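# Place the orange-label carton on the raised block

## Task

Set the carton that carries the orange label onto the raised block so that no part of it extends beyond the outer edge of the blue tape outline, and keep the face that was on top at the start still on top.

## Robot and tools

Robot: two arms. left_arm carries a five-finger left hand and sits on the +y side; right_arm carries a right hand. Calibrated bases in the scene frame: left_arm (+0.063, +0.329, 0) m, right_arm (-0.052, -0.382, 0) m, each turned very slightly about z. A post stands behind the arms and a camera stand between them, just behind the bases; do not strike them.

Frame: the scene frame has its origin at table-top height, halfway between the nominal bases, +x pointing out over the table, +z up. Positions, orientations (quat_wxyz), velocities and Hand targets in results all use it. Printed positions may be a few cm off, worse at long reach.

Hand point: a point fixed to the palm, 0.05 m in front of it and 0.15 m from the wrist flange. Its +z runs along the straight fingers (tips 0.06-0.07 m beyond it), +y comes out of the palm, +x runs across the palm away from the thumb on the right hand and toward the thumb on the left. A bracket on the little-finger side of the wrist can collide with things, and with fingers level the wrist may hang up to 0.11 m (palm down) or 0.23 m (palm up) below the point.

Row layout (used by execute_actions and move): 28 numbers, each in [-1, 1]. First left_arm: dx, dy, dz, rx, ry, rz, then left hand little, ring, middle, index, thumb_bend, thumb_turn, force_limit, speed. Then the same 14 for right_arm. Always send all 28.
- dx dy dz rx ry rz are offsets, not poses: they count from that arm's Hand target at the start of the action or move, along scene axes. 1.0 = 0.6 m or 180 degrees. rx ry rz form one rotation vector, turning about the Hand target's position. All six 0 means ask nothing new of that arm.
- The six finger numbers are absolute targets: -1 open/straight, +1 closed; thumb_turn -1 beside the palm, +1 opposite the fingers.
- force_limit: -1 about 0 N to +1 about 10 N at the fingertip (15 N for the two thumb motors). speed: near zero at -1, full at +0.48 and above (full travel 0.49 s). For a gentle grip close at -0.94 or lower.
- To keep a hand unchanged, resend the eight hand numbers of its last executed row; if none was sent yet, use hand_measured plus hand_force_limit and hand_speed.

Gripping: with thumb_turn at +1 the hand wraps objects about 0.035-0.065 m thick; thumb tip against index pad can pinch light items up to about 0.08 m. Raising force_limit alone does not tighten; also send a more-closed target.

Tools:
- execute_actions(actions, cameras): actions is a list of actions; each action is up to 15 rows, one per 1/30 s step, lasting 0.5 s (a short table repeats its last row). Every row in an action counts from that action's start pose; the next action counts from the new Hand target, so repeating an offset moves further. Images appear only for an empty actions list or if cameras names them.
- move(target, speed, blend, stop_force, zero, blocking, cameras): straight-line path to one row or a list of up to 15 rows; all rows count from the same starting Hand targets. speed in m/s, 0.002-3.6, default 0.25 (turns at twice that in rad/s); paths stop after 10 s. blend in m rounds corners of a list. stop_force in N, 3-120, ends an arm's path when its wrist sensor feels that much push against the motion; slow approaches (about 0.005 m/s) touch gently. zero (default true) re-zeroes before the move. blocking=false returns early and cannot be combined with stop_force. Moves do not avoid obstacles or the other arm; a path bringing a wrist near its base axis is refused. The result adds a move: line (done, off_target, moving, held, fault) and limits (paced = pose clipped, held = steps withheld).
- wait(seconds 0-3600), stop(), zoom_image(camera cam_high or cam_low, region [x0,y0,x1,y1], at most 504x504), show_instructions(), zero_wrist_force(arm left_arm or right_arm), finished_scene(scene 1).
Cameras: cam_high and cam_low, each 672x504.

Results: per arm end_effector_position (m), quat, velocities (omitted when joints are still), Hand target (last commanded pose after clipping; the arm may rest short of it, and the next offset counts from it), joint positions and torques, Wrist force/torque in the hand's own axes plus the peak since last shown, and hand_measured, hand_stopped_by (moving, target, force, stalled, fault), hand_load_n (positive pushes a finger open; a lost grip shows as near-zero load), each in the little-ring-middle-index-thumb_bend-thumb_turn order. Commanded orientation is clipped to within 32 degrees of the measured one each step.

Avoid: dropping or releasing the carton while it moves, letting anything fall or leave the table, slamming into the table, block or fixed parts, and arms touching each other (a moderate hit between them can end the scene). Arms are stiff: aiming even slightly past a firm contact can cause a fault stop (net force about 150 N, or joint torque beyond limits; wrists 24.9 N m), freezing that arm for 10 s. Hot motors (70 C warning, 85 C brake) come from long holds or stretched arms. Loose objects may get nudged occasionally. Before finishing, the carton must rest stably on the block, inside the tape outline, same face up, with the robot clear.

Each tool is called after ">>>" as name(argument=value, ...) on one line, values as JSON.

Reference images:

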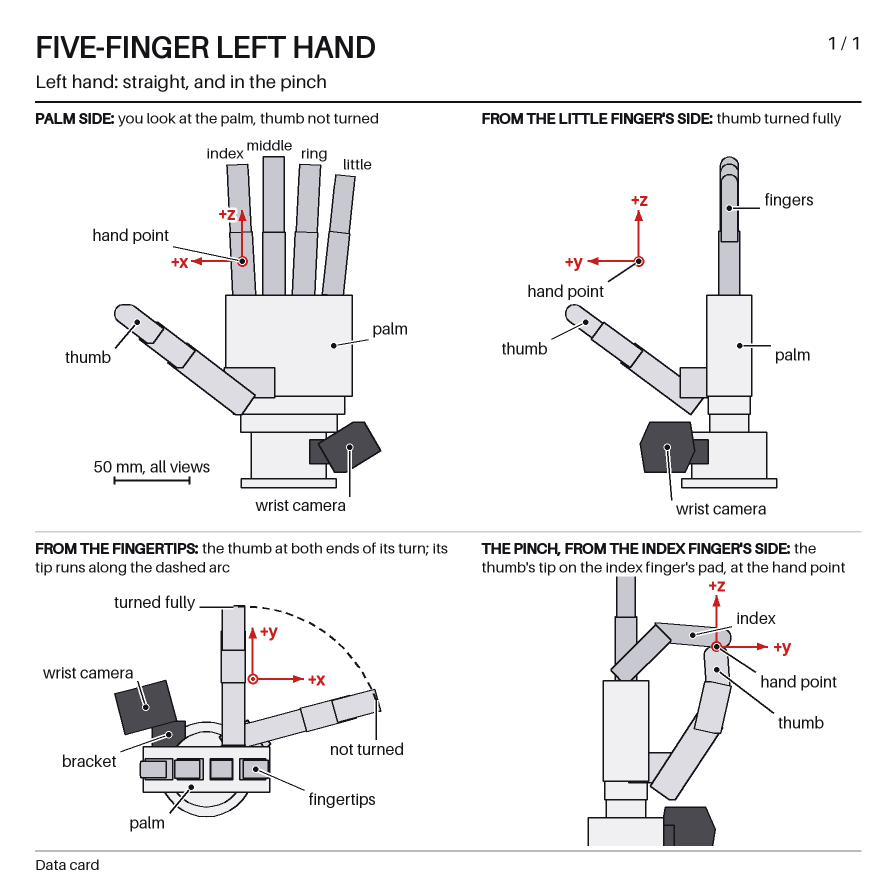

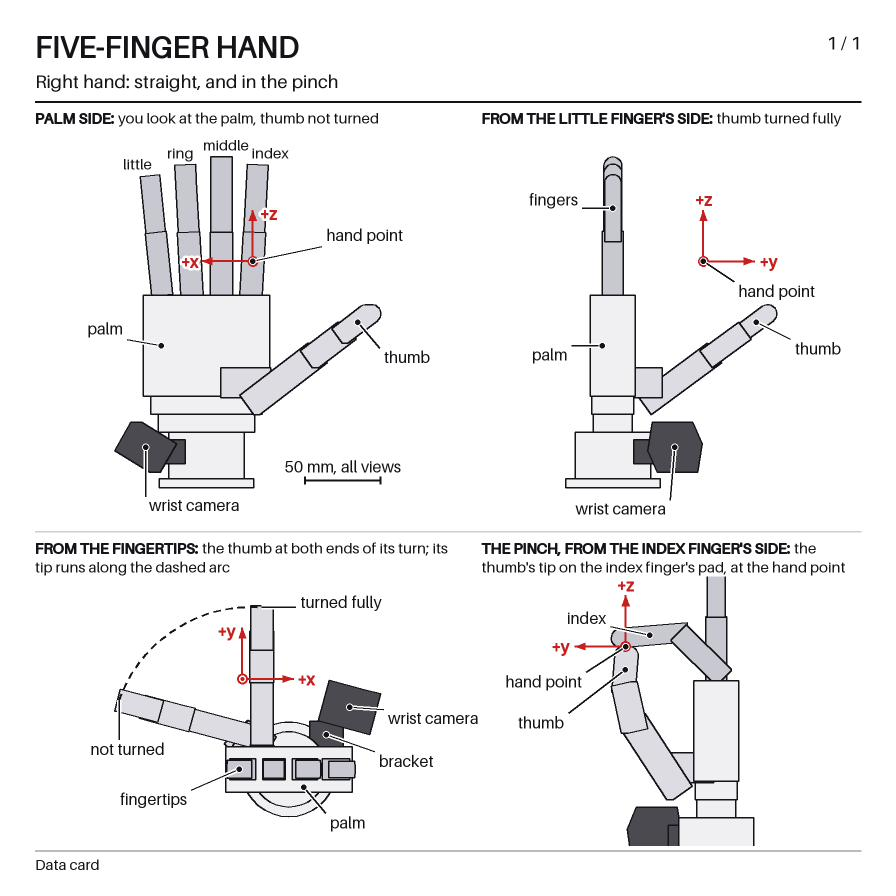

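## Session

>>> execute_actions(actions=[])

Scene clock: 0.00 s.
left_arm: end_effector_position=(+0.3918, +0.0826, +0.3844) hand_measured=(-1.000, -1.000, -1.000, -1.000, -1.000, -1.000) hand_load_n=(+0.0, +0.0, +0.0, +0.0, +0.0, +0.0) hand_stopped_by=(target, target, target, target, target, target) hand_force_limit=0.00 hand_speed=-0.80 end_effector_quat_wxyz=(-0.069, +0.994, +0.038, -0.076) | right_arm: end_effector_position=(+0.4187, -0.3754, +0.3558) hand_measured=(-1.000, -1.000, -1.000, -1.000, -1.000, -1.000) hand_load_n=(+0.0, +0.0, +0.0, +0.0, +0.0, +0.0) hand_stopped_by=(target, target, target, target, target, target) hand_force_limit=0.00 hand_speed=-0.80 end_effector_quat_wxyz=(-0.011, +0.227, +0.974, -0.007)
Joint positions: left_arm=[2.926 -1.776 -1.251 1.269 -1.66 1.237] | right_arm=[-0.382 -1.305 1.22 1.676 1.588 -1.507]
Joint velocities: within noise
Joint torques (N m): no reading
Motor temperatures (°C): left_arm=[30 29 32 34 35 38] | right_arm=[30 31 31 39 40 35]
Wrist force (N): no reading
Wrist torque (N m): no reading
Wrist force, peak (N): no reading
Hand target: left_arm +0.3918, +0.0826, +0.3844; -0.069, +0.994, +0.038, -0.076 | right_arm +0.4187, -0.3754, +0.3558; -0.011, +0.227, +0.974, -0.007

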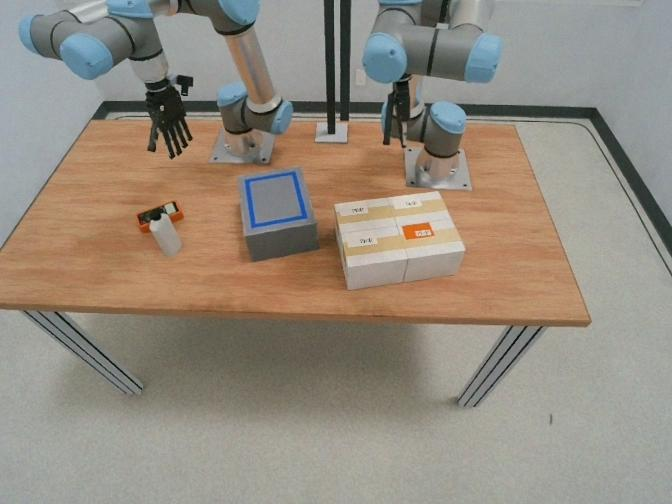

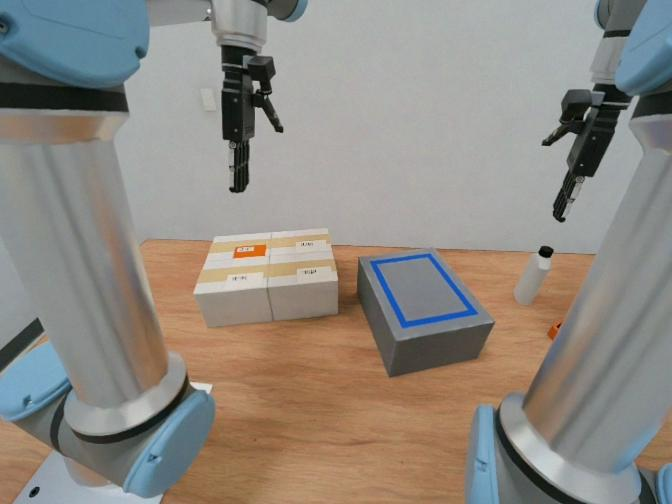

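>>> zoom_image(camera="cam_high", region=[220, 140, 480, 300])

>>> zoom_image(camera="cam_low", region=[180, 210, 510, 390])

Scaled by 1.938 from the camera's image (finer frame: 960x720).

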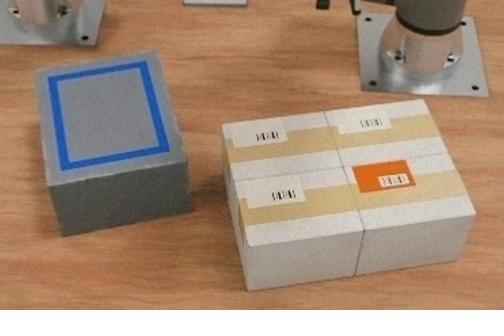

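Scaled by 1.527 from the camera's image (finer frame: 960x720).

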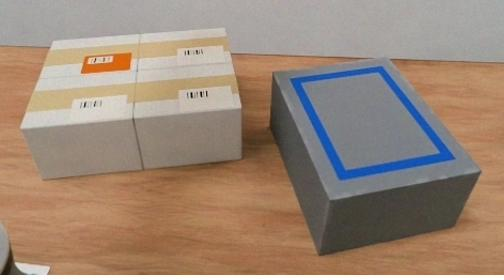

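>>> zoom_image(camera="cam_high", region=[0, 0, 250, 190])

>>> zoom_image(camera="cam_high", region=[300, 0, 550, 190])

>>> zoom_image(camera="cam_low", region=[120, 0, 620, 360])

Scaled by 2.016 from the camera's image (finer frame: 960x720).

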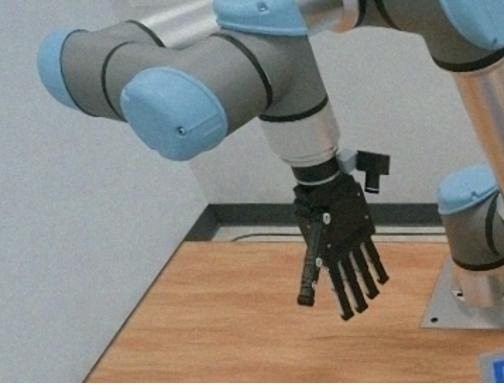

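Scaled by 2.016 from the camera's image (finer frame: 960x720).

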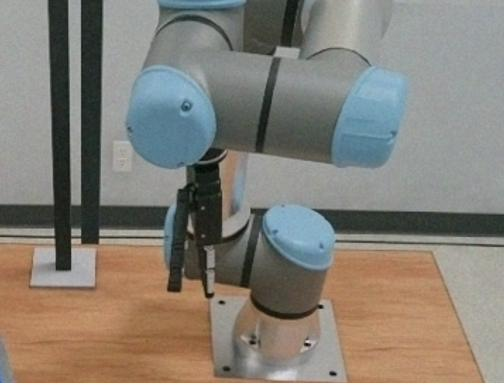

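Scaled by 1.008 from the camera's image (finer frame: 960x720).

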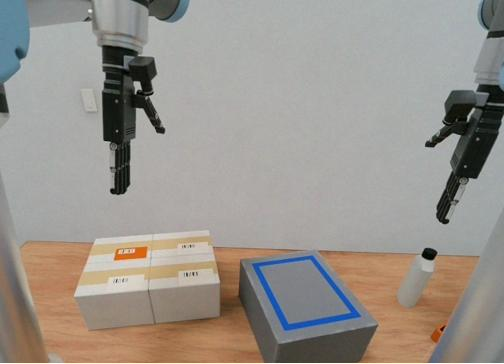

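>>> move(target=[[0.2478, -0.053, -0.14, -0.0709, -0.0101, -0.4631, -1, -1, -1, -1, -1, -1, 0, -0.8, 0, 0, 0, 0, 0, 0, -1, -1, -1, -1, -1, -1, 0, -0.8]], cameras=["all"])

Scene clock: 11.67 s.
left_arm: end_effector_position=(+0.5404, +0.0508, +0.3003) hand_measured=(-1.000, -1.000, -1.000, -1.000, -1.000, -1.000) hand_load_n=(+0.0, +0.0, +0.0, +0.0, +0.0, +0.0) hand_stopped_by=(target, target, target, target, target, target) hand_force_limit=0.00 hand_speed=-0.80 end_effector_quat_wxyz=(+0.000, +0.770, -0.638, +0.000) | right_arm: end_effector_position=(+0.4187, -0.3754, +0.3558) hand_measured=(-1.000, -1.000, -1.000, -1.000, -1.000, -1.000) hand_load_n=(+0.0, +0.0, +0.0, +0.0, +0.0, +0.0) hand_stopped_by=(target, target, target, target, target, target) hand_force_limit=0.00 hand_speed=-0.80 end_effector_quat_wxyz=(-0.011, +0.227, +0.974, -0.007)
Joint positions: left_arm=[2.987 -2.287 -0.682 1.398 -1.572 2.766] | right_arm=[-0.382 -1.305 1.22 1.676 1.588 -1.507]
Joint torques (N m): left_arm=[-9.84 60.72 19.27 -1.01 -2.41 1.83] | right_arm=[0.76 -30.42 -17.63 2.42 -0.02 0.05]
Wrist force (N): left_arm=[-0.2 0.0 -0.2] | right_arm=[0.1 0.0 0.0]
Wrist torque (N m): left_arm=[0.03 0.08 0.10] | right_arm=[-0.01 -0.02 0.01]
Wrist force, peak (N): left_arm=[-0.9 0.1 -0.5] | right_arm=[0.3 -0.3 0.0]
Hand target: left_arm +0.5405, +0.0508, +0.3004; +0.000, +0.770, -0.638, +0.000 | right_arm +0.4187, -0.3754, +0.3558; -0.011, +0.227, +0.974, -0.007
Off the commanded pose: left_arm 0.000 m, 0 deg | right_arm 0.000 m, 0 deg.
move: done

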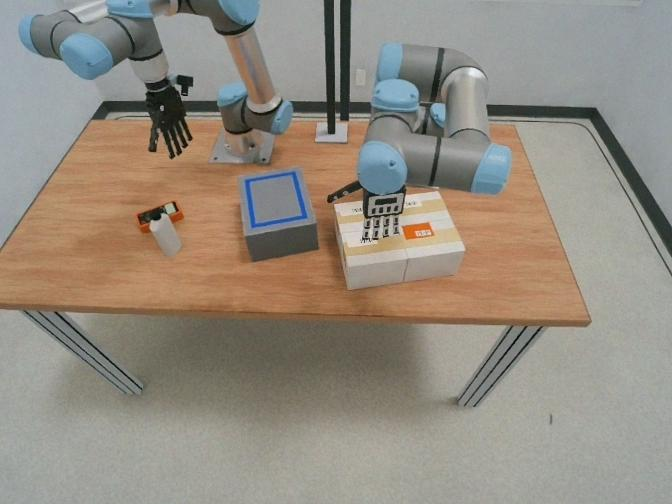

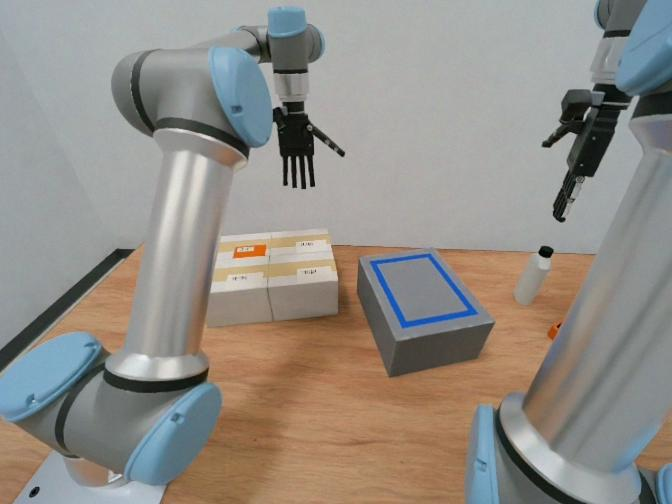

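>>> zoom_image(camera="cam_high", region=[310, 140, 480, 300])

>>> zoom_image(camera="cam_low", region=[190, 80, 400, 350])

Scaled by 2.965 from the camera's image (finer frame: 960x720).

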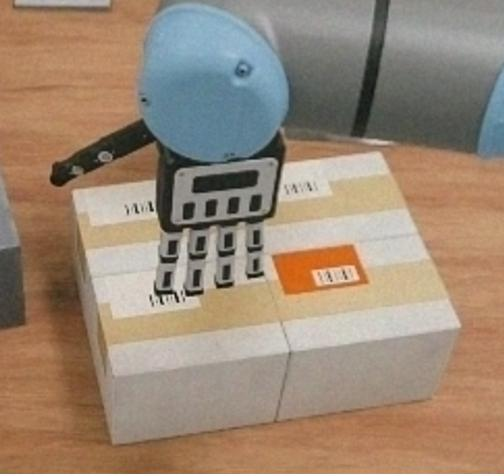

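Scaled by 1.867 from the camera's image (finer frame: 960x720).

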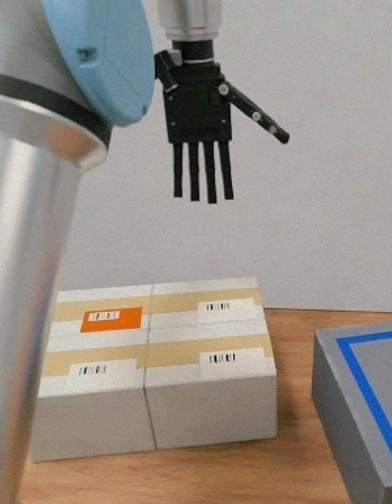

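>>> move(target=[0.033, 0.006, -0.18, 0, 0, 0, -1, -1, -1, -1, -1, -1, 0, -0.8, 0, 0, 0, 0, 0, 0, -1, -1, -1, -1, -1, -1, 0, -0.8], cameras=["all"])

>>> zoom_image(camera="cam_high", region=[310, 140, 480, 300])

Scene clock: 13.47 s.
left_arm: end_effector_position=(+0.5603, +0.0545, +0.1924) hand_measured=(-1.000, -1.000, -1.000, -1.000, -1.000, -1.000) hand_load_n=(+0.0, +0.0, +0.0, +0.0, +0.0, +0.0) hand_stopped_by=(target, target, target, target, target, target) hand_force_limit=0.00 hand_speed=-0.80 end_effector_quat_wxyz=(+0.000, +0.770, -0.638, +0.000) | right_arm: end_effector_position=(+0.4187, -0.3754, +0.3558) hand_measured=(-1.000, -1.000, -1.000, -1.000, -1.000, -1.000) hand_load_n=(+0.0, +0.0, +0.0, +0.0, +0.0, +0.0) hand_stopped_by=(target, target, target, target, target, target) hand_force_limit=0.00 hand_speed=-0.80 end_effector_quat_wxyz=(-0.011, +0.227, +0.974, -0.007)
Joint positions: left_arm=[2.999 -2.327 -0.89 1.645 -1.572 2.779] | right_arm=[-0.382 -1.305 1.22 1.676 1.588 -1.507]
Joint torques (N m): left_arm=[-11.68 62.84 14.29 -1.16 1.72 -2.37] | right_arm=[0.67 -30.12 -17.98 2.5 -0.18 0.2]
Wrist force (N): left_arm=[-0.5 -0.1 -0.2] | right_arm=[-0.1 -0.1 0.1]
Wrist torque (N m): left_arm=[0.05 0.14 0.00] | right_arm=[-0.02 0.01 0.00]
Wrist force, peak (N): left_arm=[-0.1 0.4 -1.8] | right_arm=[0.1 -0.2 -0.3]
Hand target: left_arm +0.5603, +0.0544, +0.1924; +0.000, +0.770, -0.638, +0.000 | right_arm +0.4187, -0.3754, +0.3558; -0.011, +0.227, +0.974, -0.007
Off the commanded pose: left_arm 0.000 m, 0 deg | right_arm 0.000 m, 0 deg.
move: done

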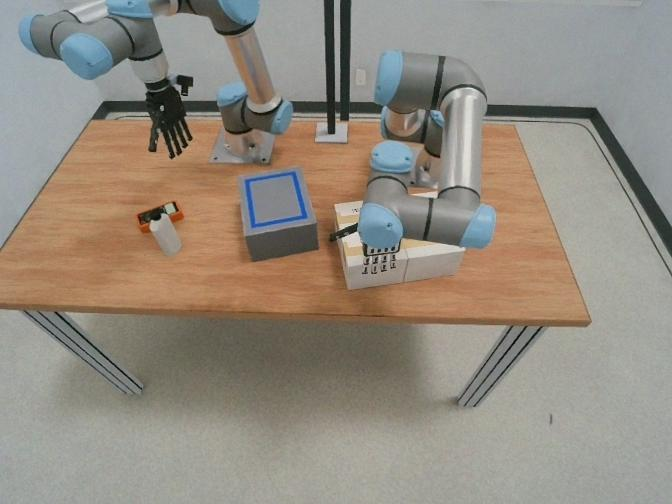

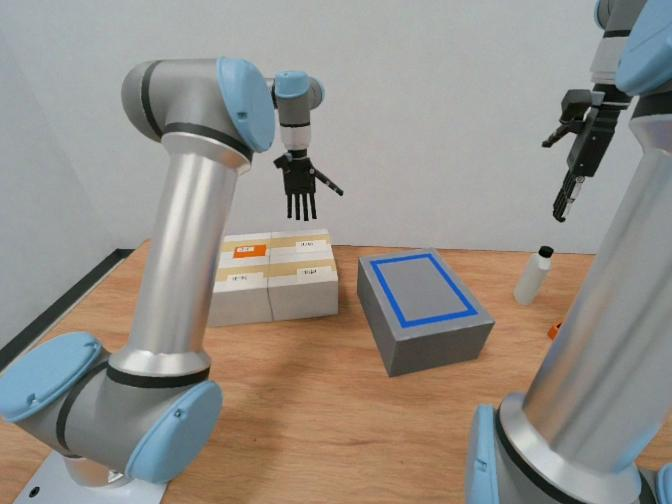

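Scaled by 2.965 from the camera's image (finer frame: 960x720).

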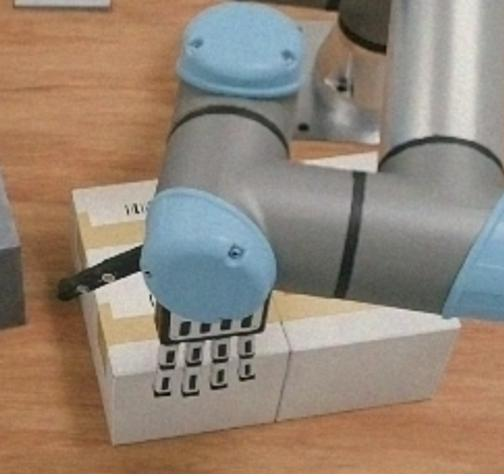

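>>> move(target=[0, 0, -0.175, 0, 0, 0, -1, -1, -1, -1, -1, -1, 0, -0.8, 0, 0, 0, 0, 0, 0, -1, -1, -1, -1, -1, -1, 0, -0.8], cameras=["all"], speed=0.06, stop_force=8)

>>> zoom_image(camera="cam_high", region=[310, 140, 480, 310])

>>> zoom_image(camera="cam_low", region=[190, 120, 400, 350])

Scene clock: 16.67 s.
left_arm: end_effector_position=(+0.5602, +0.0544, +0.0874) hand_measured=(-1.000, -1.000, -1.000, -1.000, -1.000, -1.000) hand_load_n=(+0.0, +0.0, +0.0, +0.0, +0.0, +0.0) hand_stopped_by=(target, target, target, target, target, target) hand_force_limit=0.00 hand_speed=-0.80 end_effector_quat_wxyz=(+0.000, +0.770, -0.638, +0.000) | right_arm: end_effector_position=(+0.4187, -0.3754, +0.3558) hand_measured=(-1.000, -1.000, -1.000, -1.000, -1.000, -1.000) hand_load_n=(+0.0, +0.0, +0.0, +0.0, +0.0, +0.0) hand_stopped_by=(target, target, target, target, target, target) hand_force_limit=0.00 hand_speed=-0.80 end_effector_quat_wxyz=(-0.011, +0.227, +0.974, -0.007)
Joint positions: left_arm=[2.999 -2.383 -1.063 1.875 -1.572 2.779] | right_arm=[-0.382 -1.305 1.22 1.676 1.588 -1.507]
Joint torques (N m): left_arm=[-1.01 67.11 24.34 -1.84 0.31 -1.98] | right_arm=[0.5 -30.83 -17.62 2.49 -0.05 0.12]
Wrist force (N): left_arm=[-0.5 -0.3 -0.3] | right_arm=[0.2 0.0 0.0]
Wrist torque (N m): left_arm=[0.01 0.12 0.02] | right_arm=[-0.01 -0.03 0.02]
Wrist force, peak (N): left_arm=[-0.4 -0.1 -1.1] | right_arm=[0.0 0.1 -0.4]
Hand target: left_arm +0.5603, +0.0544, +0.0874; +0.000, +0.770, -0.638, +0.000 | right_arm +0.4187, -0.3754, +0.3558; -0.011, +0.227, +0.974, -0.007
Off the commanded pose: left_arm 0.000 m, 0 deg | right_arm 0.000 m, 0 deg.
move: done

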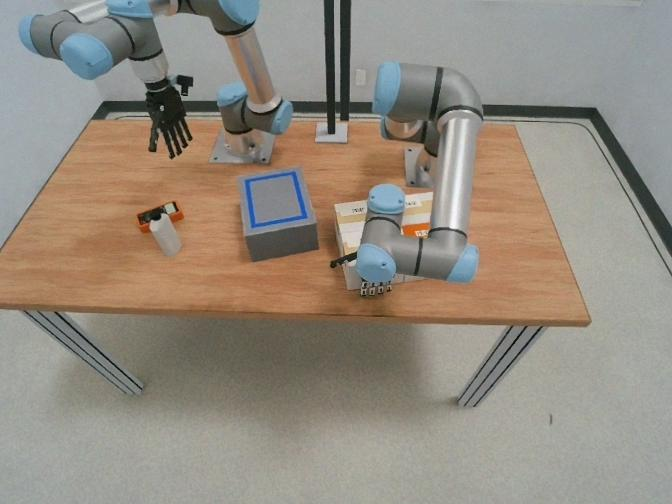

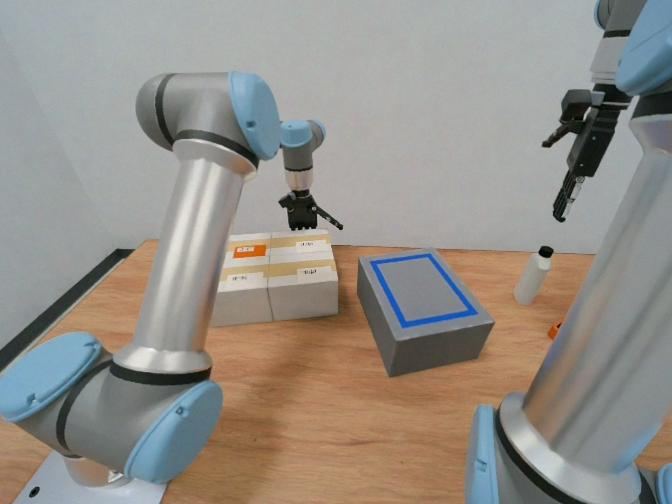

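Scaled by 2.965 from the camera's image (finer frame: 960x720).

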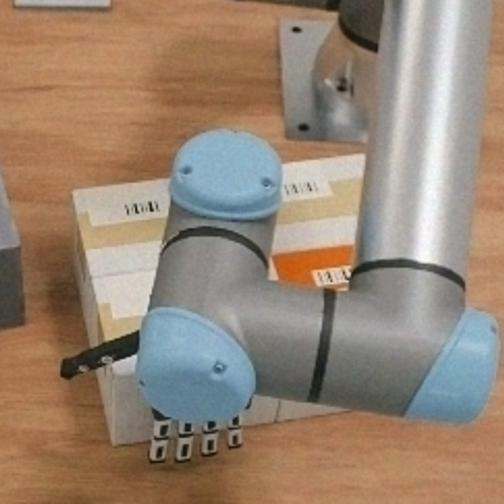

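Scaled by 2.191 from the camera's image (finer frame: 960x720).

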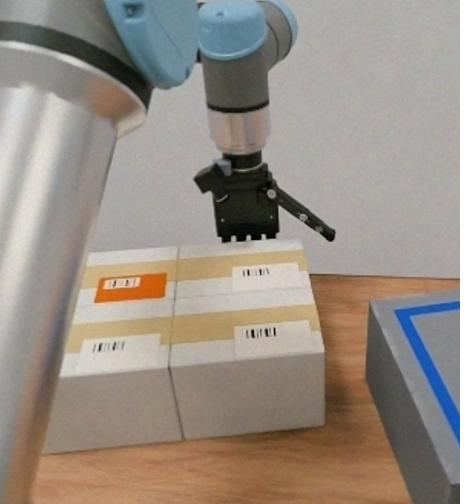

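>>> move(target=[[0,0,0.01,0,0,0,-1,-1,-1,-1,-1,-1,0,-0.8,0,0,0,0,0,0,-1,-1,-1,-1,-1,-1,0,-0.8],[-0.0573,-0.0108,0.01,0,0,0,-1,-1,-1,-1,-1,-1,0,-0.8,0,0,0,0,0,0,-1,-1,-1,-1,-1,-1,0,-0.8],[-0.2784,-0.0526,0.01,0,0,0,-1,-1,-1,-1,-1,-1,0,-0.8,0,0,0,0,0,0,-1,-1,-1,-1,-1,-1,0,-0.8]], cameras=["all"], speed=[0.05, 0.04, 0.08], blend=[0.002, 0.003, 0])

>>> zoom_image(camera="cam_high", region=[270, 110, 490, 310])

>>> zoom_image(camera="cam_low", region=[150, 80, 450, 380])

Scene clock: 20.33 s.
left_arm: end_effector_position=(+0.3932, +0.0228, +0.0934) hand_measured=(-1.000, -1.000, -1.000, -1.000, -1.000, -1.000) hand_load_n=(+0.0, +0.0, +0.0, +0.0, +0.0, +0.0) hand_stopped_by=(target, target, target, target, target, target) hand_force_limit=0.00 hand_speed=-0.80 end_effector_quat_wxyz=(+0.000, +0.770, -0.638, +0.000) | right_arm: end_effector_position=(+0.4187, -0.3754, +0.3558) hand_measured=(-1.000, -1.000, -1.000, -1.000, -1.000, -1.000) hand_load_n=(+0.0, +0.0, +0.0, +0.0, +0.0, +0.0) hand_stopped_by=(target, target, target, target, target, target) hand_force_limit=0.00 hand_speed=-0.80 end_effector_quat_wxyz=(-0.011, +0.227, +0.974, -0.007)
Joint positions: left_arm=[2.861 -2.072 -1.581 2.082 -1.572 2.641] | right_arm=[-0.382 -1.305 1.22 1.676 1.588 -1.507]
Joint torques (N m): left_arm=[12.43 26.59 17.42 -3.83 1.94 2.98] | right_arm=[0.69 -30.07 -17.25 2.63 -0.34 0.28]
Wrist force (N): left_arm=[-0.9 0.4 -0.4] | right_arm=[0.0 -0.1 0.0]
Wrist torque (N m): left_arm=[0.11 0.15 -0.02] | right_arm=[-0.02 0.01 0.00]
Wrist force, peak (N): left_arm=[3.6 -8.6 -0.8] | right_arm=[0.0 -0.4 -0.2]
Hand target: left_arm +0.3932, +0.0229, +0.0934; +0.000, +0.770, -0.638, +0.000 | right_arm +0.4187, -0.3754, +0.3558; -0.011, +0.227, +0.974, -0.007
Off the commanded pose: left_arm 0.000 m, 0 deg | right_arm 0.000 m, 0 deg.
move: done

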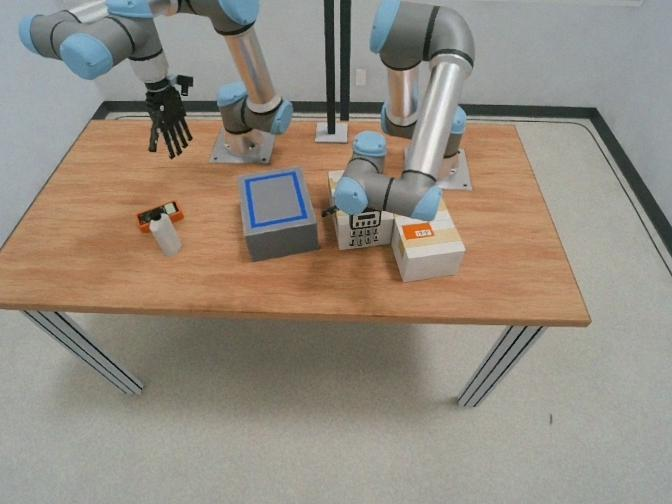

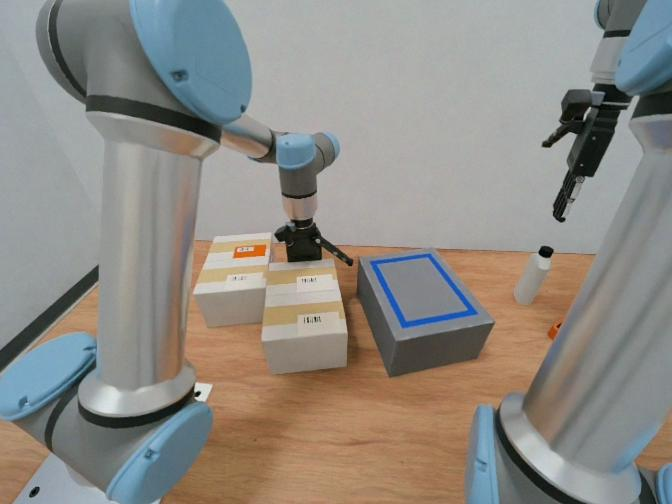

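Scaled by 2.291 from the camera's image (finer frame: 960x720).

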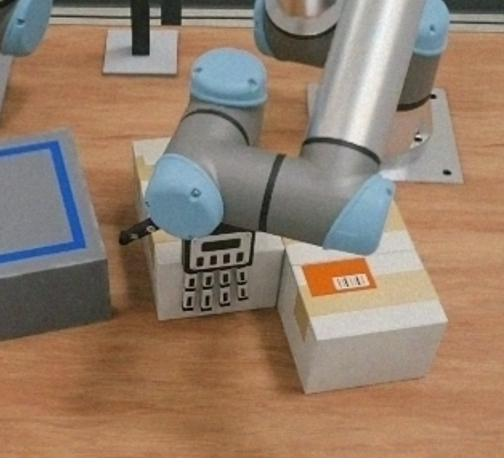

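Scaled by 1.680 from the camera's image (finer frame: 960x720).

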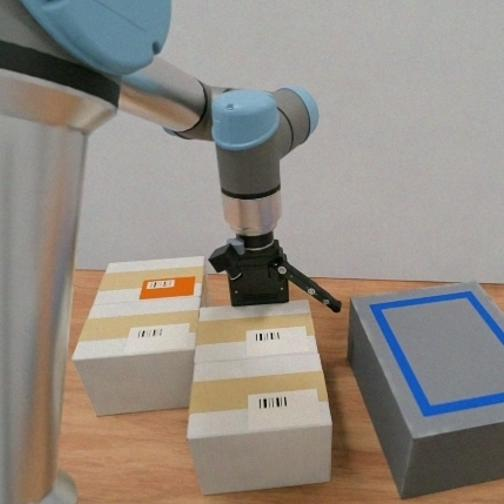

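>>> move(target=[[-0.0819,-0.0155,0,0,0,0,-1,-1,-1,-1,-1,-1,0,-0.8,0,0,0,0,0,0,-1,-1,-1,-1,-1,-1,0,-0.8],[-0.0573,-0.0108,0.0,0,0,0,-1,-1,-1,-1,-1,-1,0,-0.8,0,0,0,0,0,0,-1,-1,-1,-1,-1,-1,0,-0.8]], cameras=["all"], speed=[0.06, 0.08], blend=[0, 0])

>>> zoom_image(camera="cam_high", region=[270, 110, 490, 310])

Scene clock: 22.23 s.
left_arm: end_effector_position=(+0.3588, +0.0165, +0.0933) hand_measured=(-1.000, -1.000, -1.000, -1.000, -1.000, -1.000) hand_load_n=(+0.0, +0.0, +0.0, +0.0, +0.0, +0.0) hand_stopped_by=(target, target, target, target, target, target) hand_force_limit=0.00 hand_speed=-0.80 end_effector_quat_wxyz=(+0.000, +0.770, -0.638, +0.000) end_effector_velocity=(-0.001, -0.001, +0.000) end_effector_angular_velocity=(-0.001, -0.002, +0.003) | right_arm: end_effector_position=(+0.4187, -0.3754, +0.3558) hand_measured=(-1.000, -1.000, -1.000, -1.000, -1.000, -1.000) hand_load_n=(+0.0, +0.0, +0.0, +0.0, +0.0, +0.0) hand_stopped_by=(target, target, target, target, target, target) hand_force_limit=0.00 hand_speed=-0.80 end_effector_quat_wxyz=(-0.011, +0.227, +0.974, -0.007)
Joint positions: left_arm=[2.821 -2.021 -1.661 2.111 -1.572 2.601] | right_arm=[-0.382 -1.305 1.22 1.676 1.588 -1.507]
Joint velocities: left_arm=[-0.002 0.003 -0.005 0.003 0 -0.006] | right_arm=[within noise]
Joint torques (N m): left_arm=[-13.8 51.72 7.36 -0.69 1.7 -2.95] | right_arm=[1.3 -30.24 -17.89 2.7 -0.12 0.11]
Wrist force (N): left_arm=[-0.8 0.4 -0.1] | right_arm=[-0.2 0.0 -0.1]
Wrist torque (N m): left_arm=[0.10 0.15 -0.03] | right_arm=[0.00 0.03 -0.01]
Wrist force, peak (N): left_arm=[-0.2 -8.0 -0.5] | right_arm=[-0.2 -0.2 -0.3]
Hand target: left_arm +0.3588, +0.0164, +0.0934; +0.000, +0.770, -0.638, +0.000 | right_arm +0.4187, -0.3754, +0.3558; -0.011, +0.227, +0.974, -0.007
Off the commanded pose: left_arm 0.000 m, 0 deg | right_arm 0.000 m, 0 deg.
move: done

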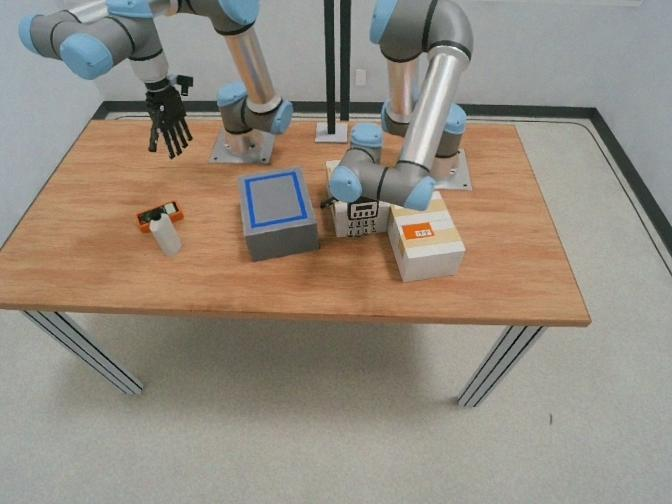

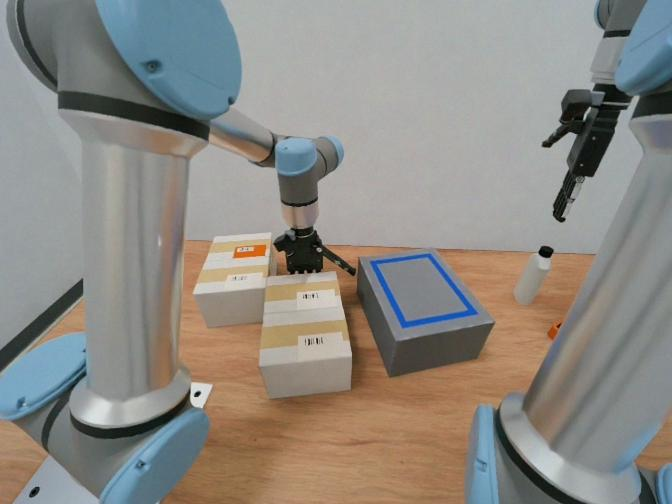

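Scaled by 2.291 from the camera's image (finer frame: 960x720).

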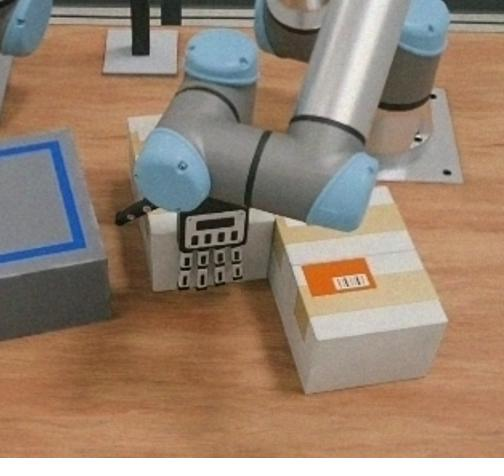

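>>> move(target=[[0.02,0.0,0.26,0,0,0,-1,-1,-1,-1,-1,-1,0,-0.8,0,0,0,0,0,0,-1,-1,-1,-1,-1,-1,0,-0.8],[0.242,0.511,0.20,0,0,0.5,-1,-1,-1,-1,-1,-1,0,-0.8,0,0,0,0,0,0,-1,-1,-1,-1,-1,-1,0,-0.8]], cameras=["all"], speed=[0.2, 0.3], blend=[0.04, 0])

>>> zoom_image(camera="cam_high", region=[320, 110, 540, 310])

Scene clock: 28.23 s.
left_arm: end_effector_position=(+0.5041, +0.3230, +0.2133) hand_measured=(-1.000, -1.000, -1.000, -1.000, -1.000, -1.000) hand_load_n=(+0.0, +0.0, +0.0, +0.0, +0.0, +0.0) hand_stopped_by=(target, target, target, target, target, target) hand_force_limit=0.00 hand_speed=-0.80 end_effector_quat_wxyz=(+0.000, +0.996, +0.094, +0.000) | right_arm: end_effector_position=(+0.4187, -0.3754, +0.3558) hand_measured=(-1.000, -1.000, -1.000, -1.000, -1.000, -1.000) hand_load_n=(+0.5, +0.0, +0.0, +0.0, +0.0, +0.0) hand_stopped_by=(target, target, target, target, target, target) hand_force_limit=0.00 hand_speed=-0.80 end_effector_quat_wxyz=(-0.011, +0.227, +0.974, -0.007)
Joint positions: left_arm=[3.631 -1.817 -1.612 1.858 -1.571 1.84] | right_arm=[-0.382 -1.305 1.22 1.676 1.588 -1.507]
Joint torques (N m): left_arm=[-9.59 44.61 11.47 -4.03 -2.3 0.64] | right_arm=[1.15 -29.27 -17.04 2.59 -0.23 0.38]
Wrist force (N): left_arm=[-0.6 0.6 -0.3] | right_arm=[0.1 -0.2 -0.2]
Wrist torque (N m): left_arm=[0.12 0.15 -0.04] | right_arm=[-0.02 0.00 0.00]
Wrist force, peak (N): left_arm=[-0.6 0.4 1.7] | right_arm=[0.2 -0.3 -0.2]
Hand target: left_arm +0.5040, +0.3230, +0.2134; +0.000, +0.996, +0.094, +0.000 | right_arm +0.4187, -0.3754, +0.3558; -0.011, +0.227, +0.974, -0.007
Off the commanded pose: left_arm 0.000 m, 0 deg | right_arm 0.000 m, 0 deg.
move: done

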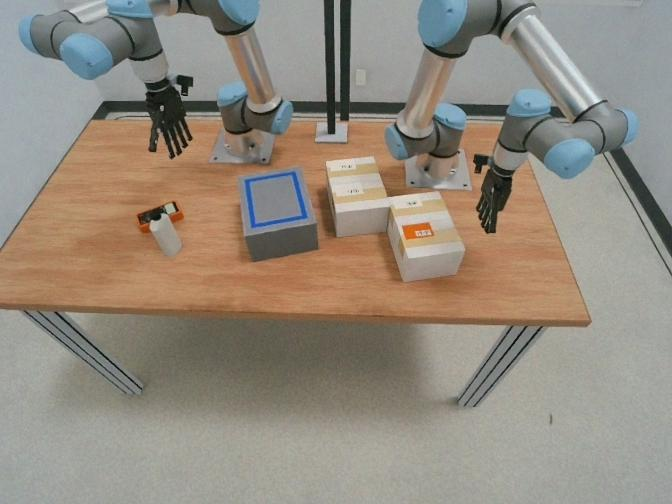

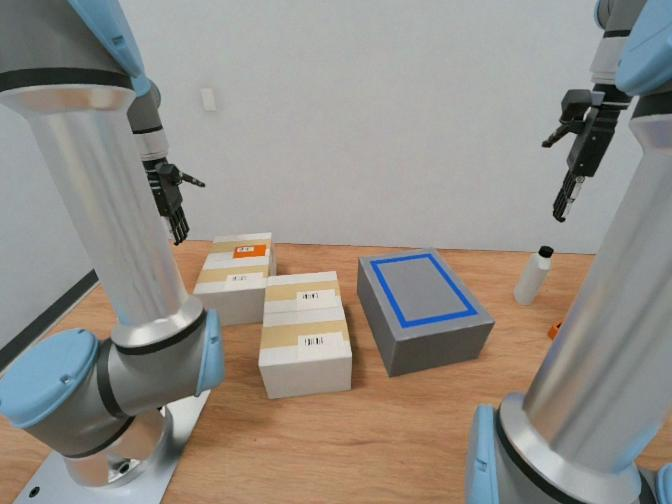

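Scaled by 2.291 from the camera's image (finer frame: 960x720).

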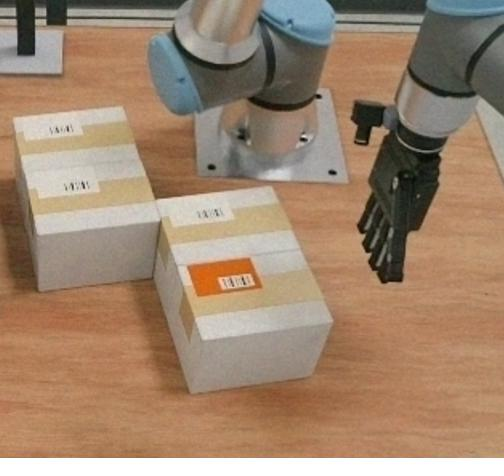

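>>> zoom_image(camera="cam_high", region=[440, 140, 540, 240])

Scaled by 5.040 from the camera's image (finer frame: 960x720).

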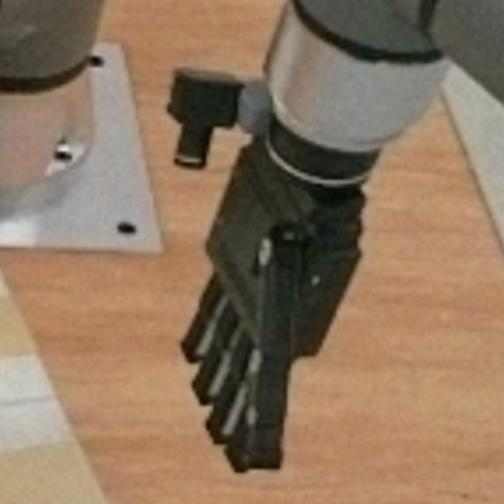

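>>> move(target=[[0,0,-0.20,0,0,0,-1,-1,-1,-1,-1,-1,0,-0.8,0,0,0,0,0,0,-1,-1,-1,-1,-1,-1,0,-0.8],[0.0093,-0.0491,-0.2,0,0,0,-1,-1,-1,-1,-1,-1,0,-0.8,0,0,0,0,0,0,-1,-1,-1,-1,-1,-1,0,-0.8],[0.0155,-0.0819,-0.2,0,0,0,-1,-1,-1,-1,-1,-1,0,-0.8,0,0,0,0,0,0,-1,-1,-1,-1,-1,-1,0,-0.8],[0.0473,-0.2506,-0.2,0,0,0,-1,-1,-1,-1,-1,-1,0,-0.8,0,0,0,0,0,0,-1,-1,-1,-1,-1,-1,0,-0.8]], cameras=["all"], speed=[0.15, 0.08, 0.03, 0.08], blend=[0.005, 0.003, 0.003, 0])

>>> zoom_image(camera="cam_high", region=[320, 110, 540, 310])

Scene clock: 33.23 s.
left_arm: end_effector_position=(+0.5324, +0.1726, +0.0933) hand_measured=(-1.000, -1.000, -1.000, -1.000, -1.000, -1.000) hand_load_n=(+0.0, +0.0, +0.0, +0.0, +0.0, +0.0) hand_stopped_by=(target, target, target, target, target, target) hand_force_limit=0.00 hand_speed=-0.80 end_effector_quat_wxyz=(+0.000, +0.996, +0.094, -0.001) | right_arm: end_effector_position=(+0.4187, -0.3754, +0.3558) hand_measured=(-1.000, -1.000, -1.000, -1.000, -1.000, -1.000) hand_load_n=(+0.0, +0.0, +0.0, +0.0, -0.5, +0.0) hand_stopped_by=(target, target, target, target, target, target) hand_force_limit=0.00 hand_speed=-0.80 end_effector_quat_wxyz=(-0.011, +0.227, +0.974, -0.007)
Joint positions: left_arm=[3.247 -2.017 -1.667 2.112 -1.571 1.456] | right_arm=[-0.382 -1.305 1.22 1.676 1.588 -1.507]
Joint torques (N m): left_arm=[7.58 51.99 9.06 -1.16 -2.35 2.27] | right_arm=[0.83 -29.64 -16.2 2.72 -0.28 0.46]
Wrist force (N): left_arm=[-0.7 0.4 -0.3] | right_arm=[-0.1 -0.1 0.1]
Wrist torque (N m): left_arm=[0.09 0.14 -0.03] | right_arm=[-0.02 0.02 -0.01]
Wrist force, peak (N): left_arm=[0.9 -2.8 -2.6] | right_arm=[-0.2 -0.2 -0.2]
Hand target: left_arm +0.5324, +0.1726, +0.0934; +0.000, +0.996, +0.094, +0.000 | right_arm +0.4187, -0.3754, +0.3558; -0.011, +0.227, +0.974, -0.007
Off the commanded pose: left_arm 0.000 m, 0 deg | right_arm 0.000 m, 0 deg.
move: done

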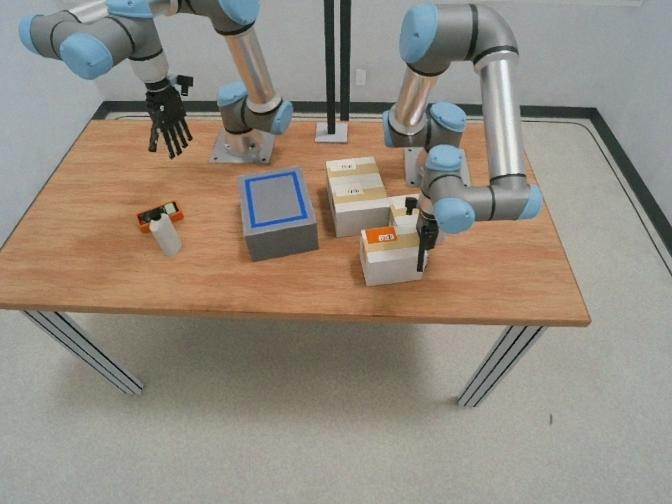

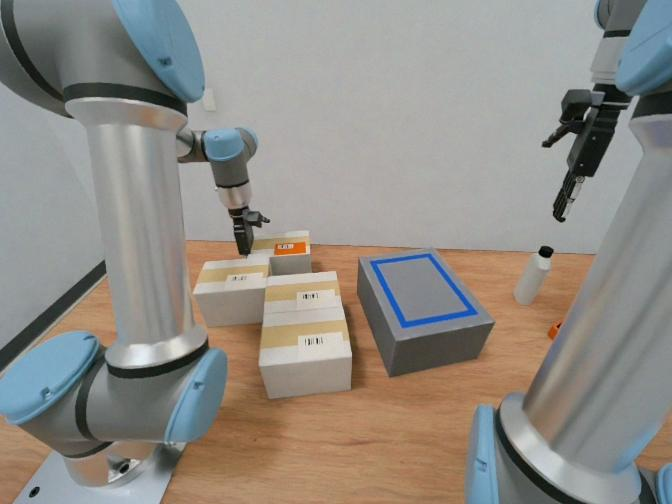

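Scaled by 2.291 from the camera's image (finer frame: 960x720).

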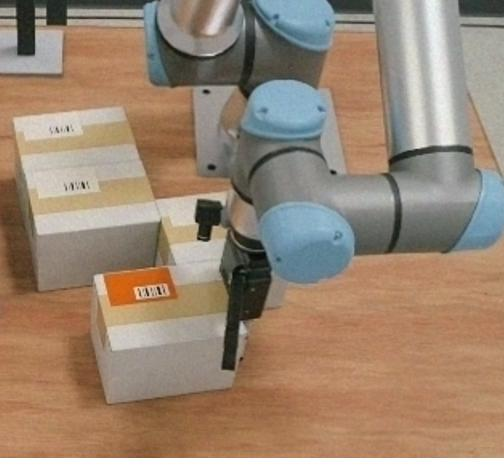

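>>> move(target=[[-0.0062,0.0328,0,0,0,0,-1,-1,-1,-1,-1,-1,0,-0.8,0,0,0,0,0,0,-1,-1,-1,-1,-1,-1,0,-0.8],[0.1265,0.0578,0,0,0,0,-1,-1,-1,-1,-1,-1,0,-0.8,0,0,0,0,0,0,-1,-1,-1,-1,-1,-1,0,-0.8],[0.1327,0.0250,0,0,0,0,-1,-1,-1,-1,-1,-1,0,-0.8,0,0,0,0,0,0,-1,-1,-1,-1,-1,-1,0,-0.8],[0.1497,-0.065,0,0,0,0,-1,-1,-1,-1,-1,-1,0,-0.8,0,0,0,0,0,0,-1,-1,-1,-1,-1,-1,0,-0.8]], cameras=["all"], speed=[0.1, 0.1, 0.05, 0.05], blend=[0.005, 0.003, 0.003, 0])

>>> zoom_image(camera="cam_high", region=[320, 110, 540, 310])

Scene clock: 36.77 s.
left_arm: end_effector_position=(+0.6222, +0.1335, +0.0932) hand_measured=(-1.000, -1.000, -1.000, -1.000, -1.000, -1.000) hand_load_n=(+0.0, +0.0, +0.5, +0.0, +0.0, +0.0) hand_stopped_by=(target, target, target, target, target, target) hand_force_limit=0.00 hand_speed=-0.80 end_effector_quat_wxyz=(+0.000, +0.996, +0.094, -0.001) | right_arm: end_effector_position=(+0.4187, -0.3754, +0.3558) hand_measured=(-1.000, -1.000, -1.000, -1.000, -1.000, -1.000) hand_load_n=(+0.5, +0.0, +0.0, +0.0, +0.0, +0.0) hand_stopped_by=(target, target, target, target, target, target) hand_force_limit=0.00 hand_speed=-0.80 end_effector_quat_wxyz=(-0.011, +0.227, +0.974, -0.007)
Joint positions: left_arm=[3.158 -2.229 -1.321 1.977 -1.571 1.367] | right_arm=[-0.382 -1.305 1.22 1.676 1.588 -1.507]
Joint torques (N m): left_arm=[12.95 59.75 7.69 -0.84 1.21 3.18] | right_arm=[0.49 -28.59 -16.1 2.78 -0.26 0.31]
Wrist force (N): left_arm=[-1.1 0.3 -0.5] | right_arm=[0.3 -0.2 0.0]
Wrist torque (N m): left_arm=[0.13 0.24 0.00] | right_arm=[-0.02 -0.04 0.01]
Wrist force, peak (N): left_arm=[1.0 -2.7 0.2] | right_arm=[0.0 -0.3 -0.3]
Hand target: left_arm +0.6222, +0.1336, +0.0934; +0.000, +0.996, +0.094, +0.000 | right_arm +0.4187, -0.3754, +0.3558; -0.011, +0.227, +0.974, -0.007
Off the commanded pose: left_arm 0.000 m, 0 deg | right_arm 0.000 m, 0 deg.
move: done

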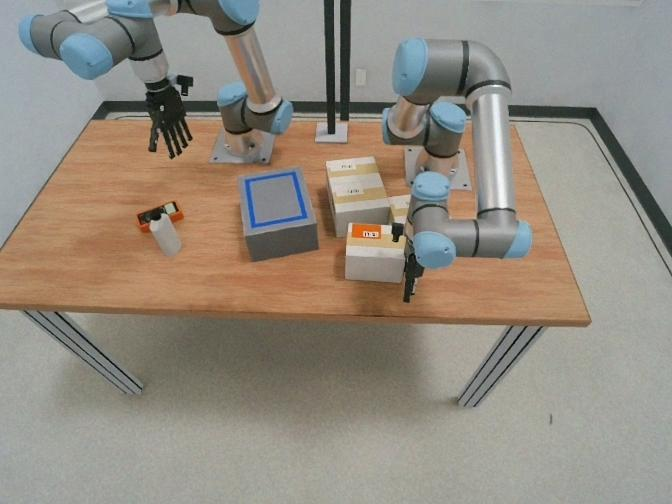

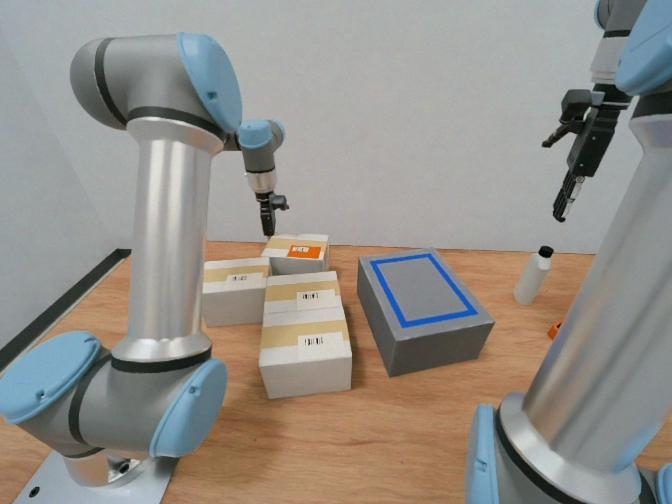

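Scaled by 2.291 from the camera's image (finer frame: 960x720).

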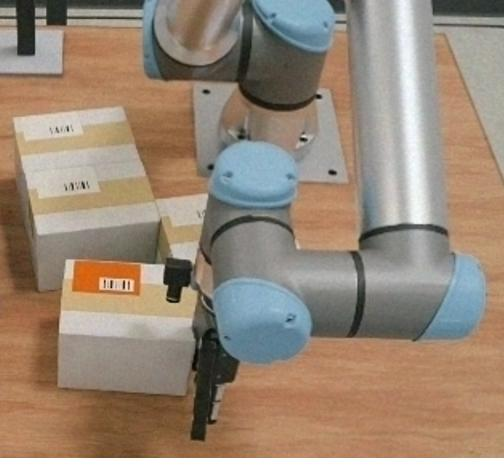

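>>> move(target=[[0,0.0667,0,0,0,0,-1,-1,-1,-1,-1,-1,0,-0.8,0,0,0,0,0,0,-1,-1,-1,-1,-1,-1,0,-0.8],[-0.1653,0.094,0,0,0,-0.1039,-1,-1,-1,-1,-1,-1,0,-0.8,0,0,0,0,0,0,-1,-1,-1,-1,-1,-1,0,-0.8],[-0.1653,0.0332,0,0,0,-0.1039,-1,-1,-1,-1,-1,-1,0,-0.8,0,0,0,0,0,0,-1,-1,-1,-1,-1,-1,0,-0.8],[-0.1653,-0.1252,0,0,0,-0.1039,-1,-1,-1,-1,-1,-1,0,-0.8,0,0,0,0,0,0,-1,-1,-1,-1,-1,-1,0,-0.8]], cameras=["all"], speed=[0.12, 0.12, 0.06, 0.06], blend=[0.01, 0.005, 0.003, 0])

>>> zoom_image(camera="cam_high", region=[320, 110, 540, 310])

Scene clock: 47.27 s.
left_arm: end_effector_position=(+0.5230, +0.0584, +0.0933) hand_measured=(-1.000, -1.000, -1.000, -1.000, -1.000, -1.000) hand_load_n=(+0.0, +0.0, +0.0, +0.0, +0.0, +0.0) hand_stopped_by=(target, target, target, target, target, target) hand_force_limit=0.00 hand_speed=-0.80 end_effector_quat_wxyz=(+0.000, +0.998, -0.069, -0.001) | right_arm: end_effector_position=(+0.4187, -0.3754, +0.3558) hand_measured=(-1.000, -1.000, -1.000, -1.000, -1.000, -1.000) hand_load_n=(+0.0, +0.0, +0.0, +0.0, +0.0, +0.0) hand_stopped_by=(target, target, target, target, target, target) hand_force_limit=0.00 hand_speed=-0.80 end_effector_quat_wxyz=(-0.011, +0.227, +0.974, -0.007)
Joint positions: left_arm=[3.013 -2.112 -1.517 2.057 -1.571 1.549] | right_arm=[-0.382 -1.305 1.22 1.676 1.588 -1.507]
Joint torques (N m): left_arm=[13.05 55.79 7.94 -0.89 -0.01 2.86] | right_arm=[1.45 -29.02 -16.7 3.11 -0.49 0.4]
Wrist force (N): left_arm=[-0.5 0.2 -0.1] | right_arm=[-0.1 -0.1 0.1]
Wrist torque (N m): left_arm=[0.05 0.11 -0.02] | right_arm=[-0.02 0.02 -0.01]
Wrist force, peak (N): left_arm=[-0.7 -2.9 -2.1] | right_arm=[0.1 -0.3 -0.3]
Hand target: left_arm +0.5231, +0.0585, +0.0934; +0.000, +0.998, -0.069, +0.000 | right_arm +0.4187, -0.3754, +0.3558; -0.011, +0.227, +0.974, -0.007
Off the commanded pose: left_arm 0.000 m, 0 deg | right_arm 0.000 m, 0 deg.
move: done

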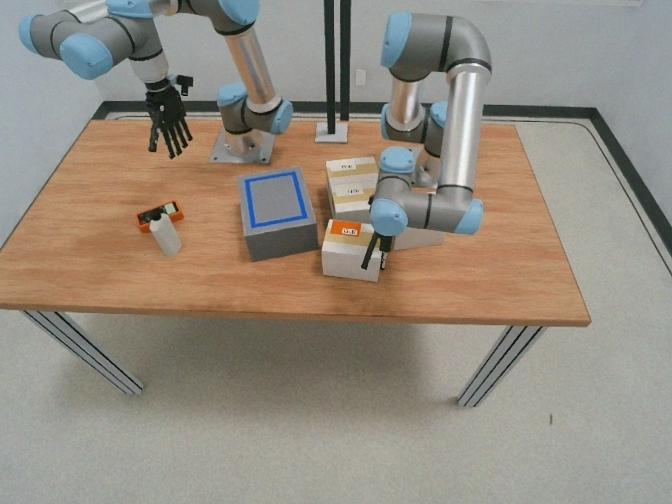

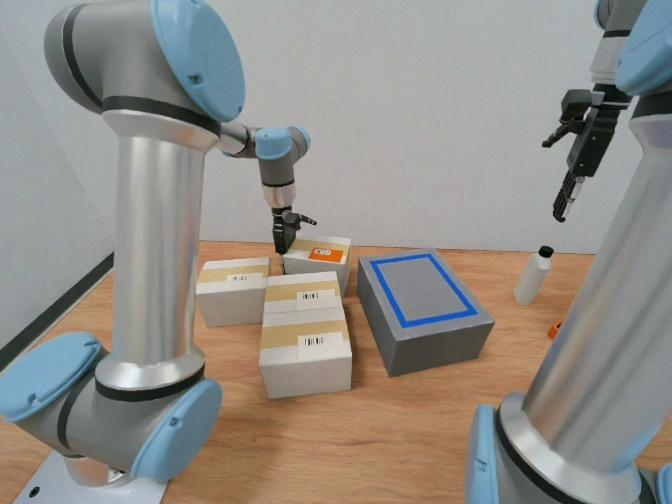

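Scaled by 2.291 from the camera's image (finer frame: 960x720).

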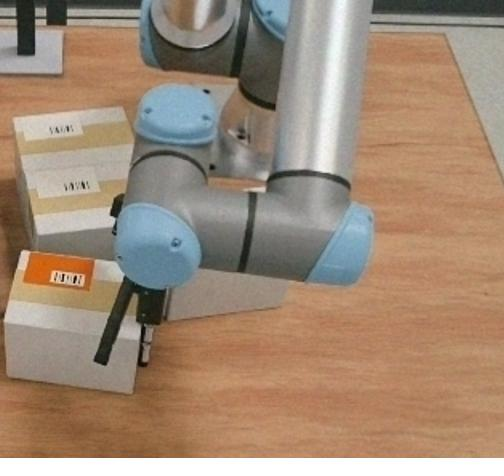

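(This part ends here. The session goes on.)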